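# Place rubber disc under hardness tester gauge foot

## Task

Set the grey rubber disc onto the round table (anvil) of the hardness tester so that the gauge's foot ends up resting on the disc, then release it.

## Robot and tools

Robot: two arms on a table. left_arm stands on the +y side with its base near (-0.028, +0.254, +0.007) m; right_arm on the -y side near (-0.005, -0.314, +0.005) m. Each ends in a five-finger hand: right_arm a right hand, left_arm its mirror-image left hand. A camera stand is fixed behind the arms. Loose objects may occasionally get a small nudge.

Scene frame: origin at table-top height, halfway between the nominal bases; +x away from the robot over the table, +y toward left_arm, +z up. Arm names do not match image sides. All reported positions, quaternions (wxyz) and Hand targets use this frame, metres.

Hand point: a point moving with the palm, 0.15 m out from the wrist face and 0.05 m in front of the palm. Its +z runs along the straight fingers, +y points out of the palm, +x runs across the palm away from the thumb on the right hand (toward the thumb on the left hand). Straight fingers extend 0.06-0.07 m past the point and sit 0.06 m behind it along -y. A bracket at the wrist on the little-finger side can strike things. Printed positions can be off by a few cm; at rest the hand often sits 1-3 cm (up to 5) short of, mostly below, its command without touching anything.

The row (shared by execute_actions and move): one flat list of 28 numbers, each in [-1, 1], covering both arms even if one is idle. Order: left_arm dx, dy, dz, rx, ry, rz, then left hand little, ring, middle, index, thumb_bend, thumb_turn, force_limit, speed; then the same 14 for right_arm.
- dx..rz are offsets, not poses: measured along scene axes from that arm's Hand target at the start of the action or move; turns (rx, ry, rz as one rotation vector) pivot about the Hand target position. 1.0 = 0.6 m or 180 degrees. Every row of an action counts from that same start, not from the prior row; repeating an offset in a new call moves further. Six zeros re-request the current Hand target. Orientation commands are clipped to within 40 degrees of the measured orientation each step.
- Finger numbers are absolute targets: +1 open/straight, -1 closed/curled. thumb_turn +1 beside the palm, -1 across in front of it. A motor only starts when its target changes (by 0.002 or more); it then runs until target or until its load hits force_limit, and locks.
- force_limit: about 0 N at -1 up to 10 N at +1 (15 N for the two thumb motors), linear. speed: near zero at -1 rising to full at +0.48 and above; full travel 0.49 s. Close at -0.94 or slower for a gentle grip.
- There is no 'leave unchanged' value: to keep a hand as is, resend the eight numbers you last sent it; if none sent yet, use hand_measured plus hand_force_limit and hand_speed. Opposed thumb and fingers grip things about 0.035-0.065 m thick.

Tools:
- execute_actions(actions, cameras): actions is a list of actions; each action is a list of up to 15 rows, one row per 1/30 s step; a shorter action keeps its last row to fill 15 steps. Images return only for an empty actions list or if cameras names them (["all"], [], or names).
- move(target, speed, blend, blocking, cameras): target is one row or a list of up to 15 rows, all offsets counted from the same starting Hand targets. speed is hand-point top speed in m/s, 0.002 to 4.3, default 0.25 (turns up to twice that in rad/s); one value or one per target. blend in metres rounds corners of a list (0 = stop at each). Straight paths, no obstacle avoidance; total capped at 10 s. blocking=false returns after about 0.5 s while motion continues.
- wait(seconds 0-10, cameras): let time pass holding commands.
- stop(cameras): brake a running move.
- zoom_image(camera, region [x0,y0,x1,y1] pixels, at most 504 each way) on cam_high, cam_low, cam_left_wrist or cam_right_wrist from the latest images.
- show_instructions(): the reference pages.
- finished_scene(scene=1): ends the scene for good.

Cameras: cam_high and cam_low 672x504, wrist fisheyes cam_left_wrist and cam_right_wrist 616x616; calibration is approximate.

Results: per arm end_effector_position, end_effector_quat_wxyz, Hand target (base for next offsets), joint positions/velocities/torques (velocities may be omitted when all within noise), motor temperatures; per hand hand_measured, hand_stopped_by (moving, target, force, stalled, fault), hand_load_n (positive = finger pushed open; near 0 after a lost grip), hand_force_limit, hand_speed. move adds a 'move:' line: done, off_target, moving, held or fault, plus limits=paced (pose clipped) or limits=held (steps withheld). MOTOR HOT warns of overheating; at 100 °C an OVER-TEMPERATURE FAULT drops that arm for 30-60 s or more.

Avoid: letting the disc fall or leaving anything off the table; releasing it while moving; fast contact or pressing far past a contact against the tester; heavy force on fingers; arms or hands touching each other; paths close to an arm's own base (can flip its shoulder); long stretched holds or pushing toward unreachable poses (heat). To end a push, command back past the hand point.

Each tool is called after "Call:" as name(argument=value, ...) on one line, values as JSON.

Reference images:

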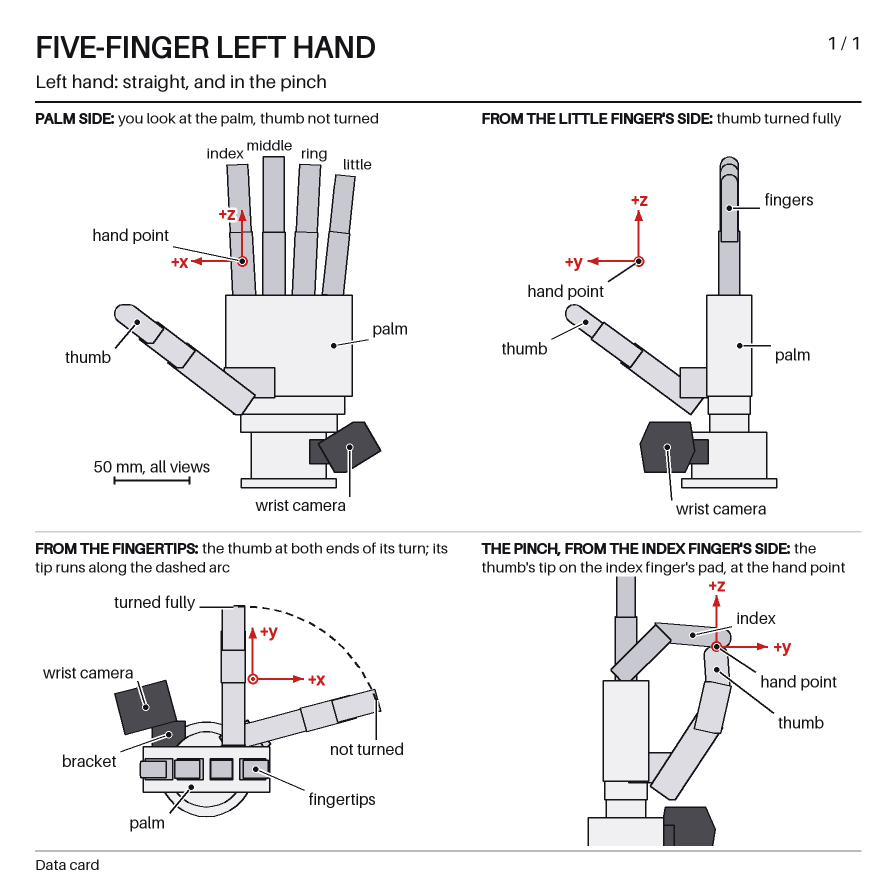

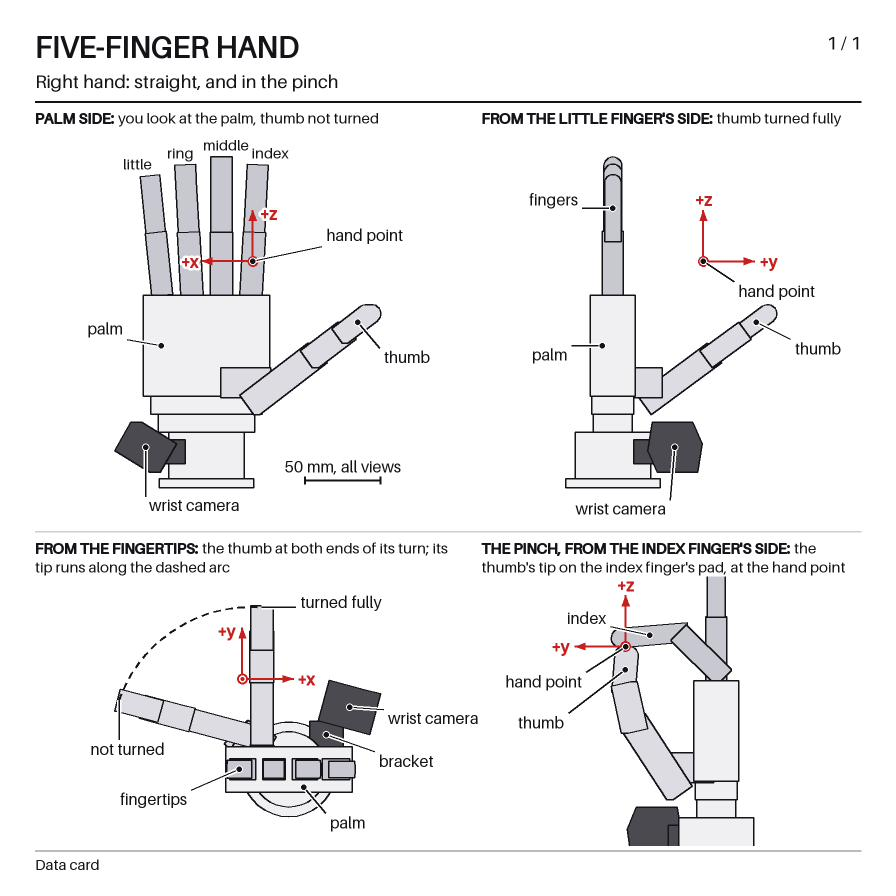

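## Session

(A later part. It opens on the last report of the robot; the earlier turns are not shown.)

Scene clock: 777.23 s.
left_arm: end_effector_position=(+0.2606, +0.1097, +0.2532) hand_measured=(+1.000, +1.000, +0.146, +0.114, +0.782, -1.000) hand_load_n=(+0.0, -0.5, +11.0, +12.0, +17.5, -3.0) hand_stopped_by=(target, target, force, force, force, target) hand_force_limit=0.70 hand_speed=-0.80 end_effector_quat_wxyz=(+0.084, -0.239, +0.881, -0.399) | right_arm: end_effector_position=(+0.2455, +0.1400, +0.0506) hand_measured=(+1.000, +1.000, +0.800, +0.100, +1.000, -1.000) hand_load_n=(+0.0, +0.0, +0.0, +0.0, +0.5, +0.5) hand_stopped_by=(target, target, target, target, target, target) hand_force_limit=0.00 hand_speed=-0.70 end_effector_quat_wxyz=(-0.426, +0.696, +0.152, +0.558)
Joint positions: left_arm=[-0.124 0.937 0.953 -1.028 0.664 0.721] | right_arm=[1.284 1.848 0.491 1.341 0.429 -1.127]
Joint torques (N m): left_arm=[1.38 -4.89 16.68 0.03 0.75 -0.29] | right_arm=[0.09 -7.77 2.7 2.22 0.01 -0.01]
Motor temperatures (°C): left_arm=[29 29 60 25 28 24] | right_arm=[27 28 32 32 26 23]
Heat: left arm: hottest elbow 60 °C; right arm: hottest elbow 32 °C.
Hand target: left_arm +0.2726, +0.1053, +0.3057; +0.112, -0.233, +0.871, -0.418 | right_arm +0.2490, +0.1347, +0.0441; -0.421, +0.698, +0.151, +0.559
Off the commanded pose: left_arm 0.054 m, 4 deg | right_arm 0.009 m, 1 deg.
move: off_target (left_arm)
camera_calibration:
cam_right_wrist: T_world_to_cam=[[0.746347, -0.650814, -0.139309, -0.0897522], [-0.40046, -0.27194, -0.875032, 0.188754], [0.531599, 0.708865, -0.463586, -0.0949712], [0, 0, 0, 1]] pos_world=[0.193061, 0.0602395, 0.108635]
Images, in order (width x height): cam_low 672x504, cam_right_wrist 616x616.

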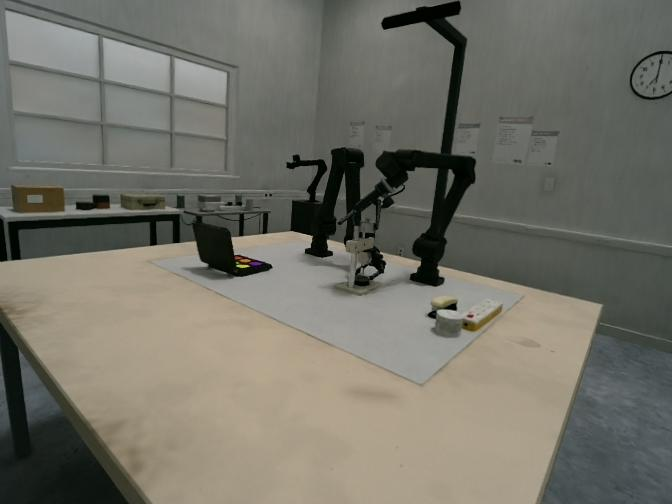

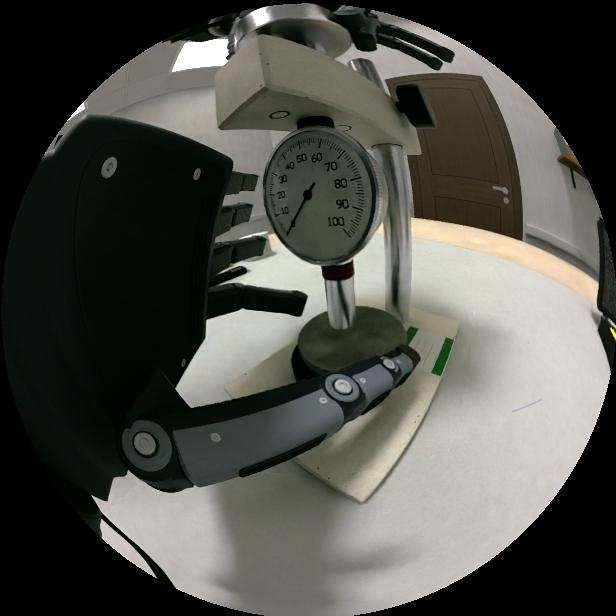

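Call:
move(target=[[0,0,-0.05,0,0,0,1,1,-0.4,-0.4,0.5,-1,0.7,-0.8,0,0,0,0,0,0,1,1,0.8,0.1,1,-1,0.0,-0.7]], speed=0.04, cameras=["cam_right_wrist"])

Scene clock: 780.80 s.
left_arm: end_effector_position=(+0.2612, +0.1096, +0.2506) hand_measured=(+1.000, +1.000, +0.146, +0.114, +0.782, -1.000) hand_load_n=(+0.0, +0.0, +10.0, +11.0, +18.5, -2.0) hand_stopped_by=(target, target, force, force, force, target) hand_force_limit=0.70 hand_speed=-0.80 end_effector_quat_wxyz=(+0.085, -0.238, +0.881, -0.399) | right_arm: end_effector_position=(+0.2455, +0.1400, +0.0506) hand_measured=(+1.000, +1.000, +0.800, +0.100, +1.000, -1.000) hand_load_n=(+0.0, +0.0, +0.0, +0.0, +0.0, +0.5) hand_stopped_by=(target, target, target, target, target, target) hand_force_limit=0.00 hand_speed=-0.70 end_effector_quat_wxyz=(-0.426, +0.696, +0.152, +0.558)
Joint positions: left_arm=[-0.124 0.937 0.946 -1.018 0.664 0.721] | right_arm=[1.284 1.848 0.491 1.341 0.429 -1.127]
Joint torques (N m): left_arm=[1.38 -5.07 11.62 2.28 0.75 -0.27] | right_arm=[0.09 -7.77 2.7 2.22 0.01 -0.01]
Motor temperatures (°C): left_arm=[29 29 60 25 28 24] | right_arm=[27 28 32 32 26 23]
Heat: left arm: hottest elbow 60 °C; right arm: hottest elbow 32 °C.
Hand target: left_arm +0.2725, +0.1053, +0.2756; +0.112, -0.233, +0.871, -0.418 | right_arm +0.2490, +0.1347, +0.0441; -0.421, +0.698, +0.151, +0.559
Off the commanded pose: left_arm 0.028 m, 4 deg | right_arm 0.009 m, 1 deg.
move: off_target (left_arm)
camera_calibration:
cam_right_wrist: T_world_to_cam=[[0.746347, -0.650814, -0.139309, -0.0897522], [-0.40046, -0.27194, -0.875032, 0.188754], [0.531599, 0.708865, -0.463586, -0.0949712], [0, 0, 0, 1]] pos_world=[0.193061, 0.0602395, 0.108635]
Images, in order (width x height): cam_right_wrist 616x616.

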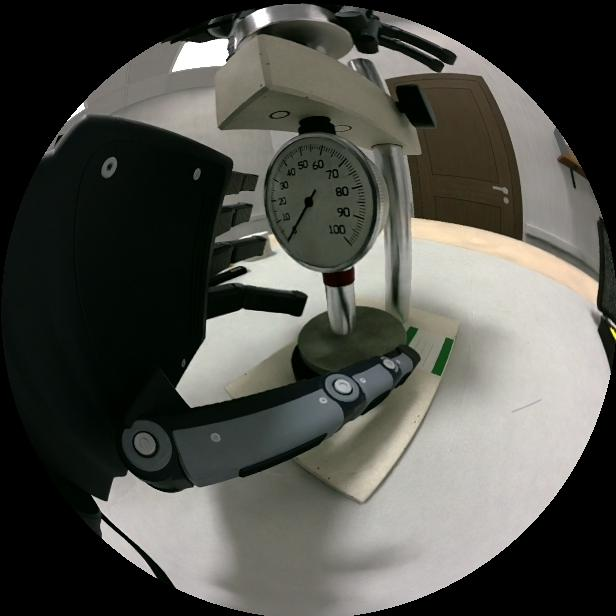

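Call:
move(target=[[0,0,-0.03,0,0,0,1,1,-0.4,-0.4,0.5,-1,0.7,-0.8,0,0,0,0,0,0,1,1,0.8,0.1,1,-1,0.0,-0.7]], speed=0.03, cameras=["cam_right_wrist"])

Call:
zoom_image(camera="cam_right_wrist", region=[250, 240, 480, 440])

Scene clock: 783.80 s.
left_arm: end_effector_position=(+0.2617, +0.1092, +0.2407) hand_measured=(+1.000, +1.000, +0.146, +0.114, +0.782, -1.000) hand_load_n=(+0.0, +0.0, +8.5, +9.5, +19.5, -3.0) hand_stopped_by=(target, target, force, force, force, target) hand_force_limit=0.70 hand_speed=-0.80 end_effector_quat_wxyz=(+0.085, -0.239, +0.880, -0.400) | right_arm: end_effector_position=(+0.2455, +0.1400, +0.0506) hand_measured=(+1.000, +1.000, +0.800, +0.100, +1.000, -1.000) hand_load_n=(+0.0, +0.0, +0.0, +0.0, +0.0, +0.5) hand_stopped_by=(target, target, target, target, target, target) hand_force_limit=0.00 hand_speed=-0.70 end_effector_quat_wxyz=(-0.426, +0.696, +0.152, +0.558)
Joint positions: left_arm=[-0.124 0.937 0.919 -0.988 0.665 0.717] | right_arm=[1.284 1.848 0.491 1.341 0.429 -1.127]
Joint torques (N m): left_arm=[1.38 -5.07 10.09 2.88 0.73 -0.25] | right_arm=[0.09 -7.82 2.69 2.24 0 -0.01]
Motor temperatures (°C): left_arm=[29 29 60 25 28 24] | right_arm=[27 28 32 32 26 23]
Heat: left arm: hottest elbow 60 °C; right arm: hottest elbow 32 °C.
Hand target: left_arm +0.2725, +0.1053, +0.2576; +0.112, -0.233, +0.871, -0.418 | right_arm +0.2490, +0.1347, +0.0441; -0.421, +0.698, +0.151, +0.559
Off the commanded pose: left_arm 0.021 m, 4 deg | right_arm 0.009 m, 1 deg.
move: off_target (left_arm)
camera_calibration:
cam_right_wrist: T_world_to_cam=[[0.746347, -0.650814, -0.139309, -0.0897522], [-0.40046, -0.27194, -0.875032, 0.188754], [0.531599, 0.708865, -0.463586, -0.0949712], [0, 0, 0, 1]] pos_world=[0.193061, 0.0602395, 0.108635]
Images, in order (width x height): cam_right_wrist 616x616.

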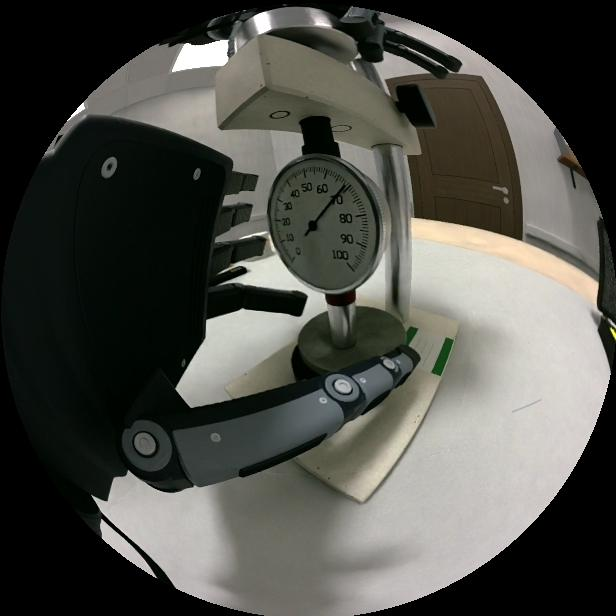

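Scaled by 2.191 from the camera's 616x616 image, which has a finer 880x880 frame.

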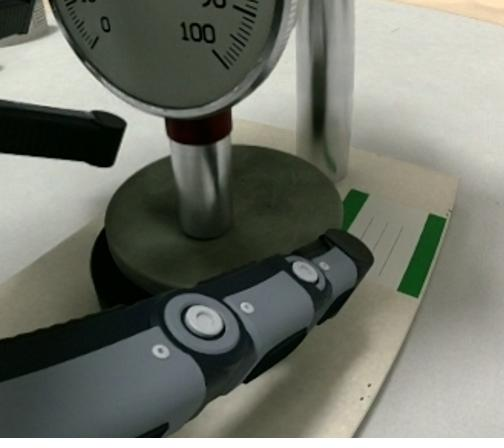

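Call:
move(target=[[0,0,0,0,0,0,1,1,-0.4,-0.4,0.5,-1,0.7,-0.8,0,0.004,0.01,0,0,0,1,1,0.8,0.4,1,-1,0.0,-0.3],[0,0,0,0,0,0,1,1,-0.4,-0.4,0.5,-1,0.7,-0.8,-0.1,0.004,0.012,0,0,0,1,1,0.8,0.4,1,-1,0.0,-0.3]], speed=0.04, cameras=["cam_right_wrist","cam_low"])

Call:
zoom_image(camera="cam_low", region=[345, 225, 405, 295])

Scene clock: 795.33 s.
left_arm: end_effector_position=(+0.2618, +0.1092, +0.2407) hand_measured=(+1.000, +1.000, +0.146, +0.114, +0.782, -1.000) hand_load_n=(+0.0, +0.0, +8.5, +9.5, +19.5, -3.0) hand_stopped_by=(target, target, force, force, force, target) hand_force_limit=0.70 hand_speed=-0.80 end_effector_quat_wxyz=(+0.086, -0.239, +0.880, -0.400) | right_arm: end_effector_position=(+0.1922, +0.1374, +0.0470) hand_measured=(+1.000, +1.000, +0.800, +0.400, +1.000, -1.000) hand_load_n=(+0.0, +0.0, +0.0, +0.0, +0.0, +0.5) hand_stopped_by=(target, target, target, target, target, target) hand_force_limit=0.00 hand_speed=-0.30 end_effector_quat_wxyz=(-0.415, +0.701, +0.154, +0.559)
Joint positions: left_arm=[-0.124 0.937 0.919 -0.987 0.665 0.717] | right_arm=[1.442 1.837 0.464 1.337 0.6 -1.127]
Joint torques (N m): left_arm=[1.32 -5.07 10.09 2.88 0.73 -0.23] | right_arm=[1.38 -9.41 2.5 1.84 0.19 0.04]
Motor temperatures (°C): left_arm=[29 29 58 25 28 24] | right_arm=[27 28 32 32 26 23]
Heat: left arm: hottest elbow 58 °C; right arm: hottest elbow 32 °C.
Hand target: left_arm +0.2726, +0.1053, +0.2577; +0.112, -0.233, +0.871, -0.418 | right_arm +0.1889, +0.1372, +0.0513; -0.421, +0.698, +0.151, +0.559
Off the commanded pose: left_arm 0.020 m, 4 deg | right_arm 0.005 m, 1 deg.
move: off_target (left_arm)
camera_calibration:
cam_right_wrist: T_world_to_cam=[[0.737876, -0.663246, -0.125079, -0.0495941], [-0.40377, -0.285277, -0.869245, 0.165665], [0.540841, 0.691898, -0.478298, -0.0653083], [0, 0, 0, 1]] pos_world=[0.138806, 0.0595539, 0.106563]
Images, in order (width x height): cam_low 672x504, cam_right_wrist 616x616.

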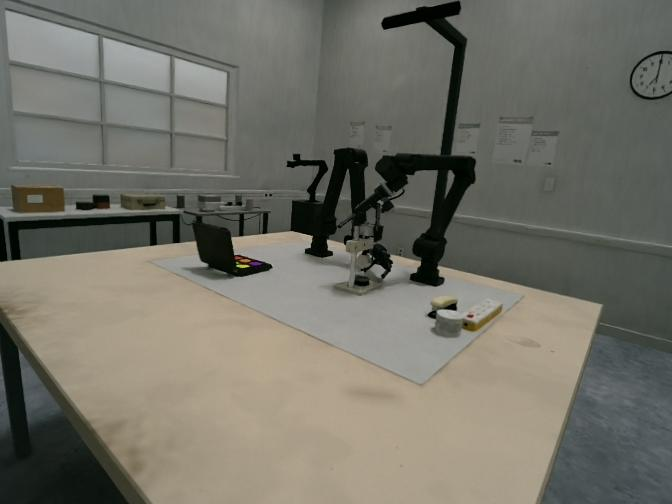

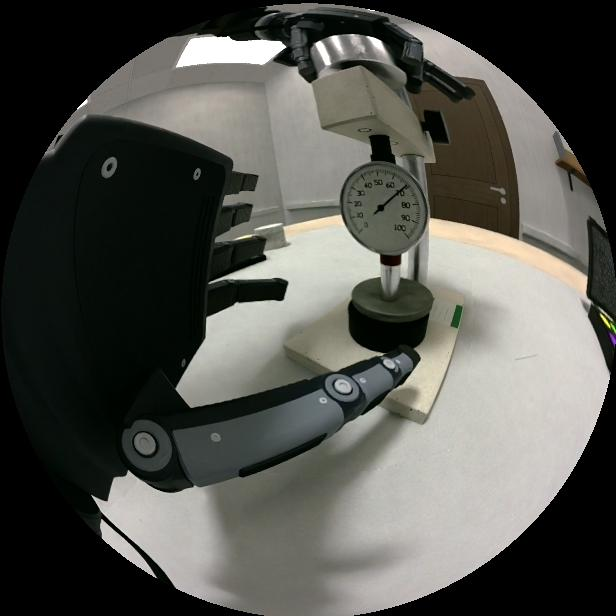

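Scaled by 7.200 from the camera's 672x504 image, which has a finer 960x720 frame.

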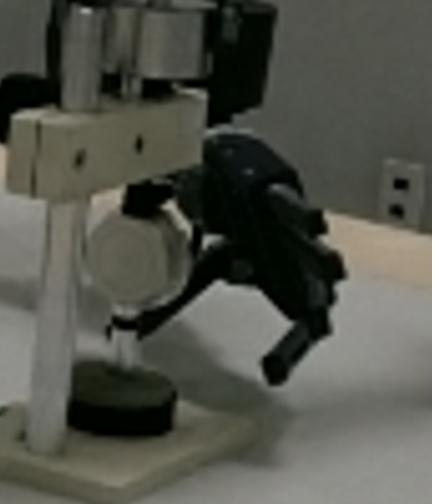

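Call:
move(target=[[0,0,0,0,0,0,1,1,0.6,0.6,1,-1,0.7,-0.7,-0.04,-0.04,0.02,0,0,0,1,1,0.8,0.4,1,-1,0.0,-0.3]], speed=0.06, cameras=["cam_right_wrist","cam_left_wrist"])

Scene clock: 800.00 s.
left_arm: end_effector_position=(+0.2672, +0.1074, +0.2454) hand_measured=(+1.000, +1.000, +0.600, +0.600, +1.000, -1.000) hand_load_n=(-0.5, +0.0, +0.0, +0.0, -0.5, +0.0) hand_stopped_by=(target, target, target, target, target, target) hand_force_limit=0.70 hand_speed=-0.70 end_effector_quat_wxyz=(+0.096, -0.239, +0.875, -0.409) | right_arm: end_effector_position=(+0.1684, +0.1140, +0.0611) hand_measured=(+1.000, +1.000, +0.800, +0.400, +1.000, -1.000) hand_load_n=(-0.5, +0.0, +0.0, +0.0, +0.0, +0.0) hand_stopped_by=(target, target, target, target, target, target) hand_force_limit=0.00 hand_speed=-0.30 end_effector_quat_wxyz=(-0.417, +0.699, +0.152, +0.561)
Joint positions: left_arm=[-0.122 0.931 0.918 -0.957 0.67 0.7] | right_arm=[1.51 1.758 0.391 1.337 0.67 -1.127]
Joint torques (N m): left_arm=[1.14 -4.42 10.11 1.89 0.48 -0.07] | right_arm=[1.49 -8.41 2.55 1.52 0.2 0.07]
Motor temperatures (°C): left_arm=[29 29 57 25 28 24] | right_arm=[27 28 32 32 26 23]
Heat: left arm: hottest elbow 57 °C; right arm: hottest elbow 32 °C.
Hand target: left_arm +0.2726, +0.1053, +0.2578; +0.112, -0.233, +0.871, -0.418 | right_arm +0.1649, +0.1130, +0.0632; -0.421, +0.698, +0.151, +0.559
Off the commanded pose: left_arm 0.014 m, 2 deg | right_arm 0.004 m, 1 deg.
move: off_target (left_arm)
camera_calibration:
cam_left_wrist: T_world_to_cam=[[0.163578, -0.654299, 0.738333, -0.152407], [-0.970897, 0.0259385, 0.238089, 0.194952], [-0.174933, -0.755791, -0.631014, 0.397839], [0, 0, 0, 1]] pos_world=[0.283804, 0.195906, 0.317153]
cam_right_wrist: T_world_to_cam=[[0.737751, -0.662988, -0.127164, -0.0456455], [-0.401579, -0.27959, -0.872103, 0.160799], [0.54264, 0.694461, -0.472509, -0.0303488], [0, 0, 0, 1]] pos_world=[0.114717, 0.0357714, 0.120089]
Images, in order (width x height): cam_left_wrist 616x616, cam_right_wrist 616x616.

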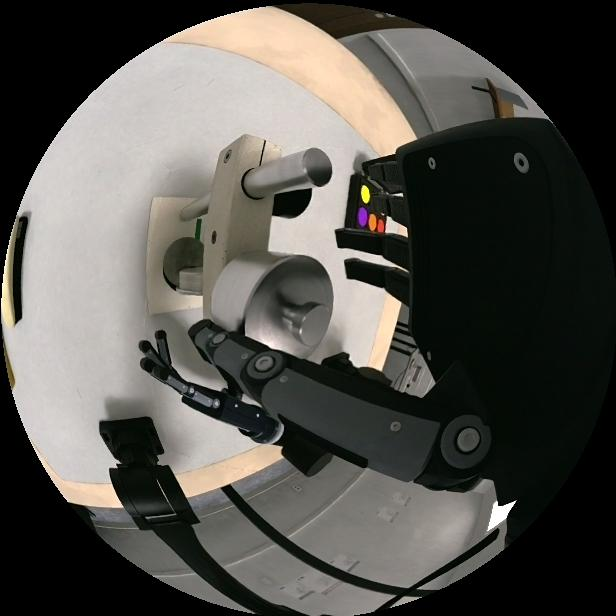

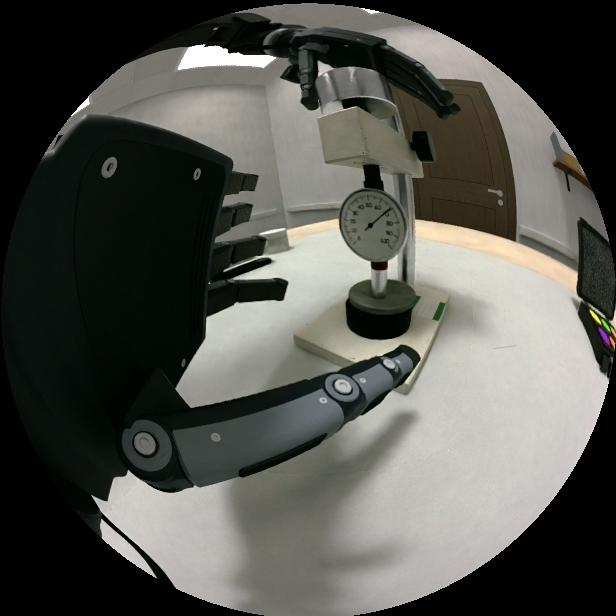

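Call:
zoom_image(camera="cam_left_wrist", region=[180, 220, 420, 420])

Call:
zoom_image(camera="cam_right_wrist", region=[250, 10, 480, 340])

Scaled by 2.100 from the camera's 616x616 image, which has a finer 880x880 frame.

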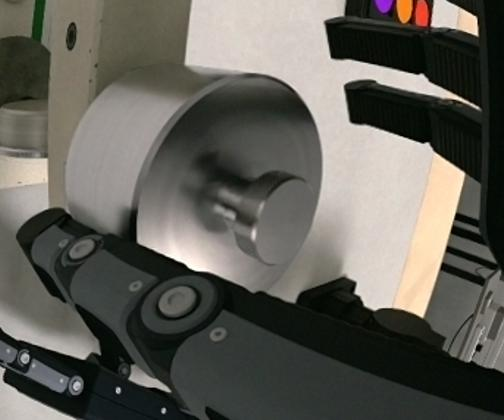

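Scaled by 1.527 from the camera's 616x616 image, which has a finer 880x880 frame.

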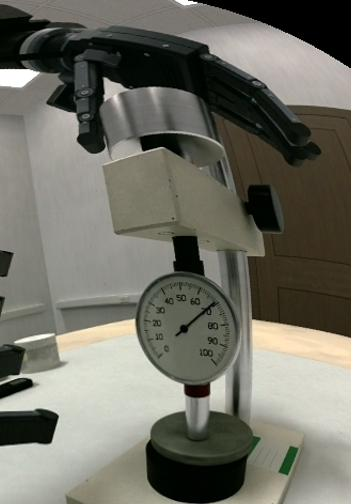

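Call:
move(target=[[0,0,0.12,0,0,0,1,1,0.6,0.6,1,-1,0.7,-0.7,0,0,0,0,0,0,1,1,0.8,0.4,1,-1,0.0,-0.3]], speed=0.08, cameras=["cam_right_wrist","cam_left_wrist"])

Scene clock: 806.93 s.
left_arm: end_effector_position=(+0.2652, +0.1075, +0.3066) hand_measured=(+1.000, +1.000, +0.600, +0.600, +1.000, -1.000) hand_load_n=(+0.0, +0.0, +0.0, +0.0, +0.0, +0.0) hand_stopped_by=(target, target, target, target, target, target) hand_force_limit=0.70 hand_speed=-0.70 end_effector_quat_wxyz=(+0.100, -0.238, +0.874, -0.411) | right_arm: end_effector_position=(+0.1685, +0.1139, +0.0611) hand_measured=(+1.000, +1.000, +0.800, +0.400, +1.000, -1.000) hand_load_n=(+0.0, +0.0, +0.0, +0.0, +0.0, +0.0) hand_stopped_by=(target, target, target, target, target, target) hand_force_limit=0.00 hand_speed=-0.30 end_effector_quat_wxyz=(-0.417, +0.699, +0.152, +0.561)
Joint positions: left_arm=[-0.122 0.931 1.077 -1.107 0.67 0.698] | right_arm=[1.51 1.758 0.391 1.337 0.67 -1.127]
Joint torques (N m): left_arm=[1.14 -2.78 13.16 0.77 0.48 -0.05] | right_arm=[1.49 -8.41 2.51 1.51 0.18 0.07]
Motor temperatures (°C): left_arm=[28 29 56 25 28 24] | right_arm=[27 28 31 32 26 23]
Heat: left arm: hottest elbow 56 °C; right arm: hottest wrist pitch 32 °C.
Hand target: left_arm +0.2726, +0.1053, +0.3298; +0.113, -0.233, +0.871, -0.418 | right_arm +0.1649, +0.1131, +0.0633; -0.421, +0.698, +0.151, +0.559
Off the commanded pose: left_arm 0.024 m, 2 deg | right_arm 0.004 m, 1 deg.
move: off_target (left_arm)
camera_calibration:
cam_left_wrist: T_world_to_cam=[[0.158906, -0.652564, 0.740884, -0.196944], [-0.972715, 0.0250017, 0.230651, 0.181262], [-0.169038, -0.757321, -0.630786, 0.434764], [0, 0, 0, 1]] pos_world=[0.281103, 0.196205, 0.378348]
cam_right_wrist: T_world_to_cam=[[0.737503, -0.663273, -0.127114, -0.0456144], [-0.401644, -0.279456, -0.872116, 0.160804], [0.542928, 0.694243, -0.472499, -0.0303755], [0, 0, 0, 1]] pos_world=[0.114718, 0.0357707, 0.120089]
Images, in order (width x height): cam_left_wrist 616x616, cam_right_wrist 616x616.

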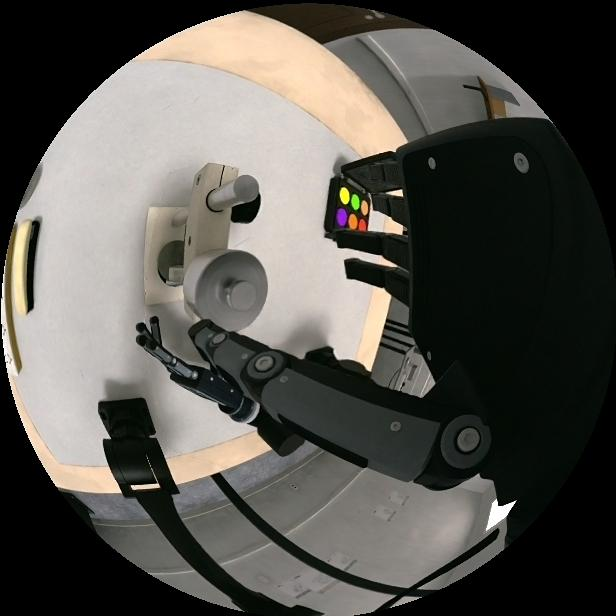

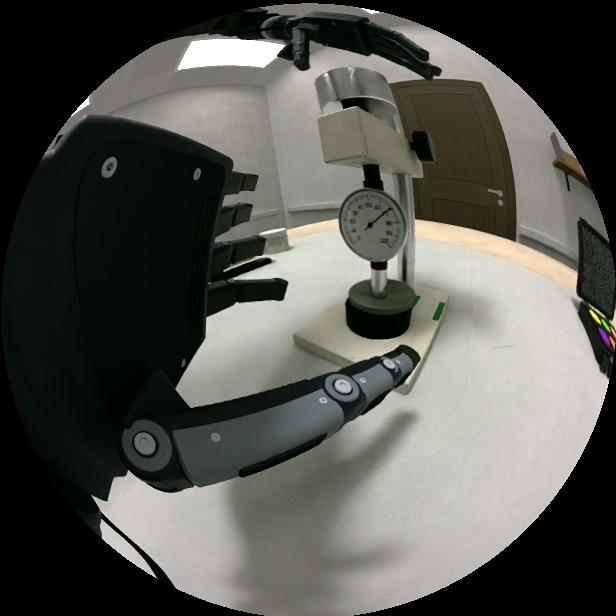

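Call:
execute_actions(actions=[], cameras=["cam_low","cam_high"])

Call:
zoom_image(camera="cam_low", region=[345, 225, 405, 295])

Scene clock: 808.63 s.
left_arm: end_effector_position=(+0.2651, +0.1075, +0.3066) hand_measured=(+1.000, +1.000, +0.600, +0.600, +1.000, -1.000) hand_load_n=(+0.0, +0.0, +0.0, +0.0, +0.0, +0.0) hand_stopped_by=(target, target, target, target, target, target) hand_force_limit=0.70 hand_speed=-0.70 end_effector_quat_wxyz=(+0.100, -0.239, +0.874, -0.411) | right_arm: end_effector_position=(+0.1685, +0.1139, +0.0611) hand_measured=(+1.000, +1.000, +0.800, +0.400, +1.000, -1.000) hand_load_n=(+0.0, +0.0, +0.0, +0.0, +0.0, +0.0) hand_stopped_by=(target, target, target, target, target, target) hand_force_limit=0.00 hand_speed=-0.30 end_effector_quat_wxyz=(-0.417, +0.699, +0.152, +0.561)
Joint positions: left_arm=[-0.122 0.931 1.077 -1.107 0.67 0.698] | right_arm=[1.51 1.758 0.391 1.337 0.67 -1.127]
Joint velocities: within noise
Joint torques (N m): left_arm=[1.2 -2.84 13.16 0.81 0.48 -0.05] | right_arm=[1.49 -8.41 2.51 1.51 0.18 0.07]
Motor temperatures (°C): left_arm=[28 29 56 25 28 24] | right_arm=[27 28 31 32 26 23]
Heat: left arm: hottest elbow 56 °C; right arm: hottest wrist pitch 32 °C.
Hand target: left_arm +0.2725, +0.1053, +0.3298; +0.112, -0.233, +0.871, -0.418 | right_arm +0.1649, +0.1131, +0.0633; -0.421, +0.698, +0.151, +0.559
Off the commanded pose: left_arm 0.024 m, 2 deg | right_arm 0.004 m, 1 deg.
Images, in order (width x height): cam_high 672x504, cam_low 672x504.

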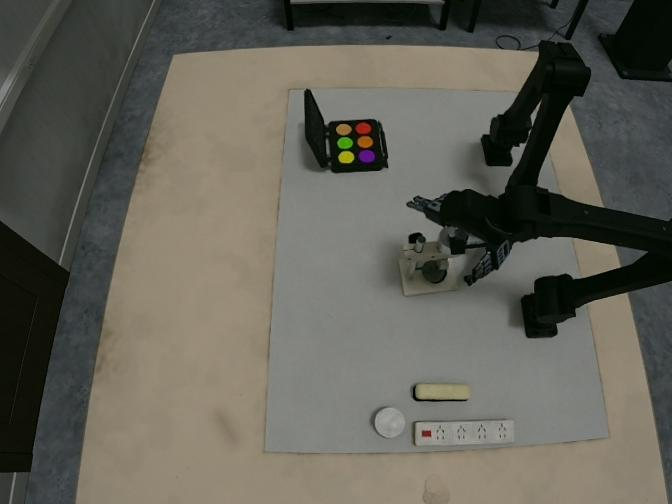

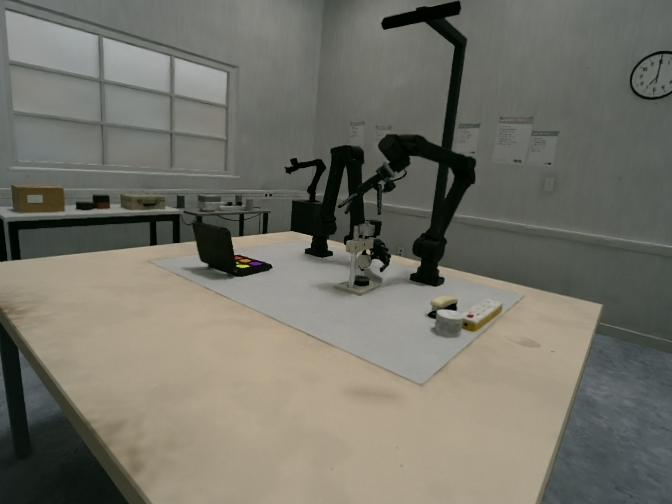

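Scaled by 7.200 from the camera's 672x504 image, which has a finer 960x720 frame.

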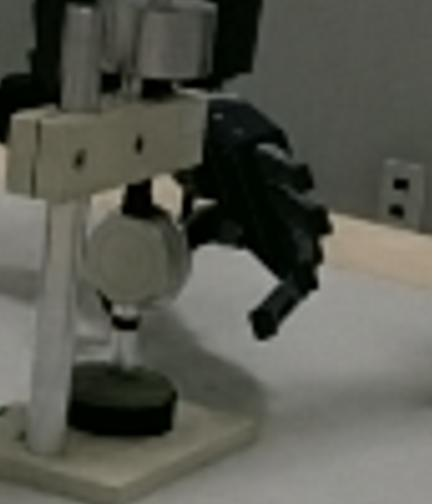

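Call:
finished_scene()

The scene is finished: the task was done.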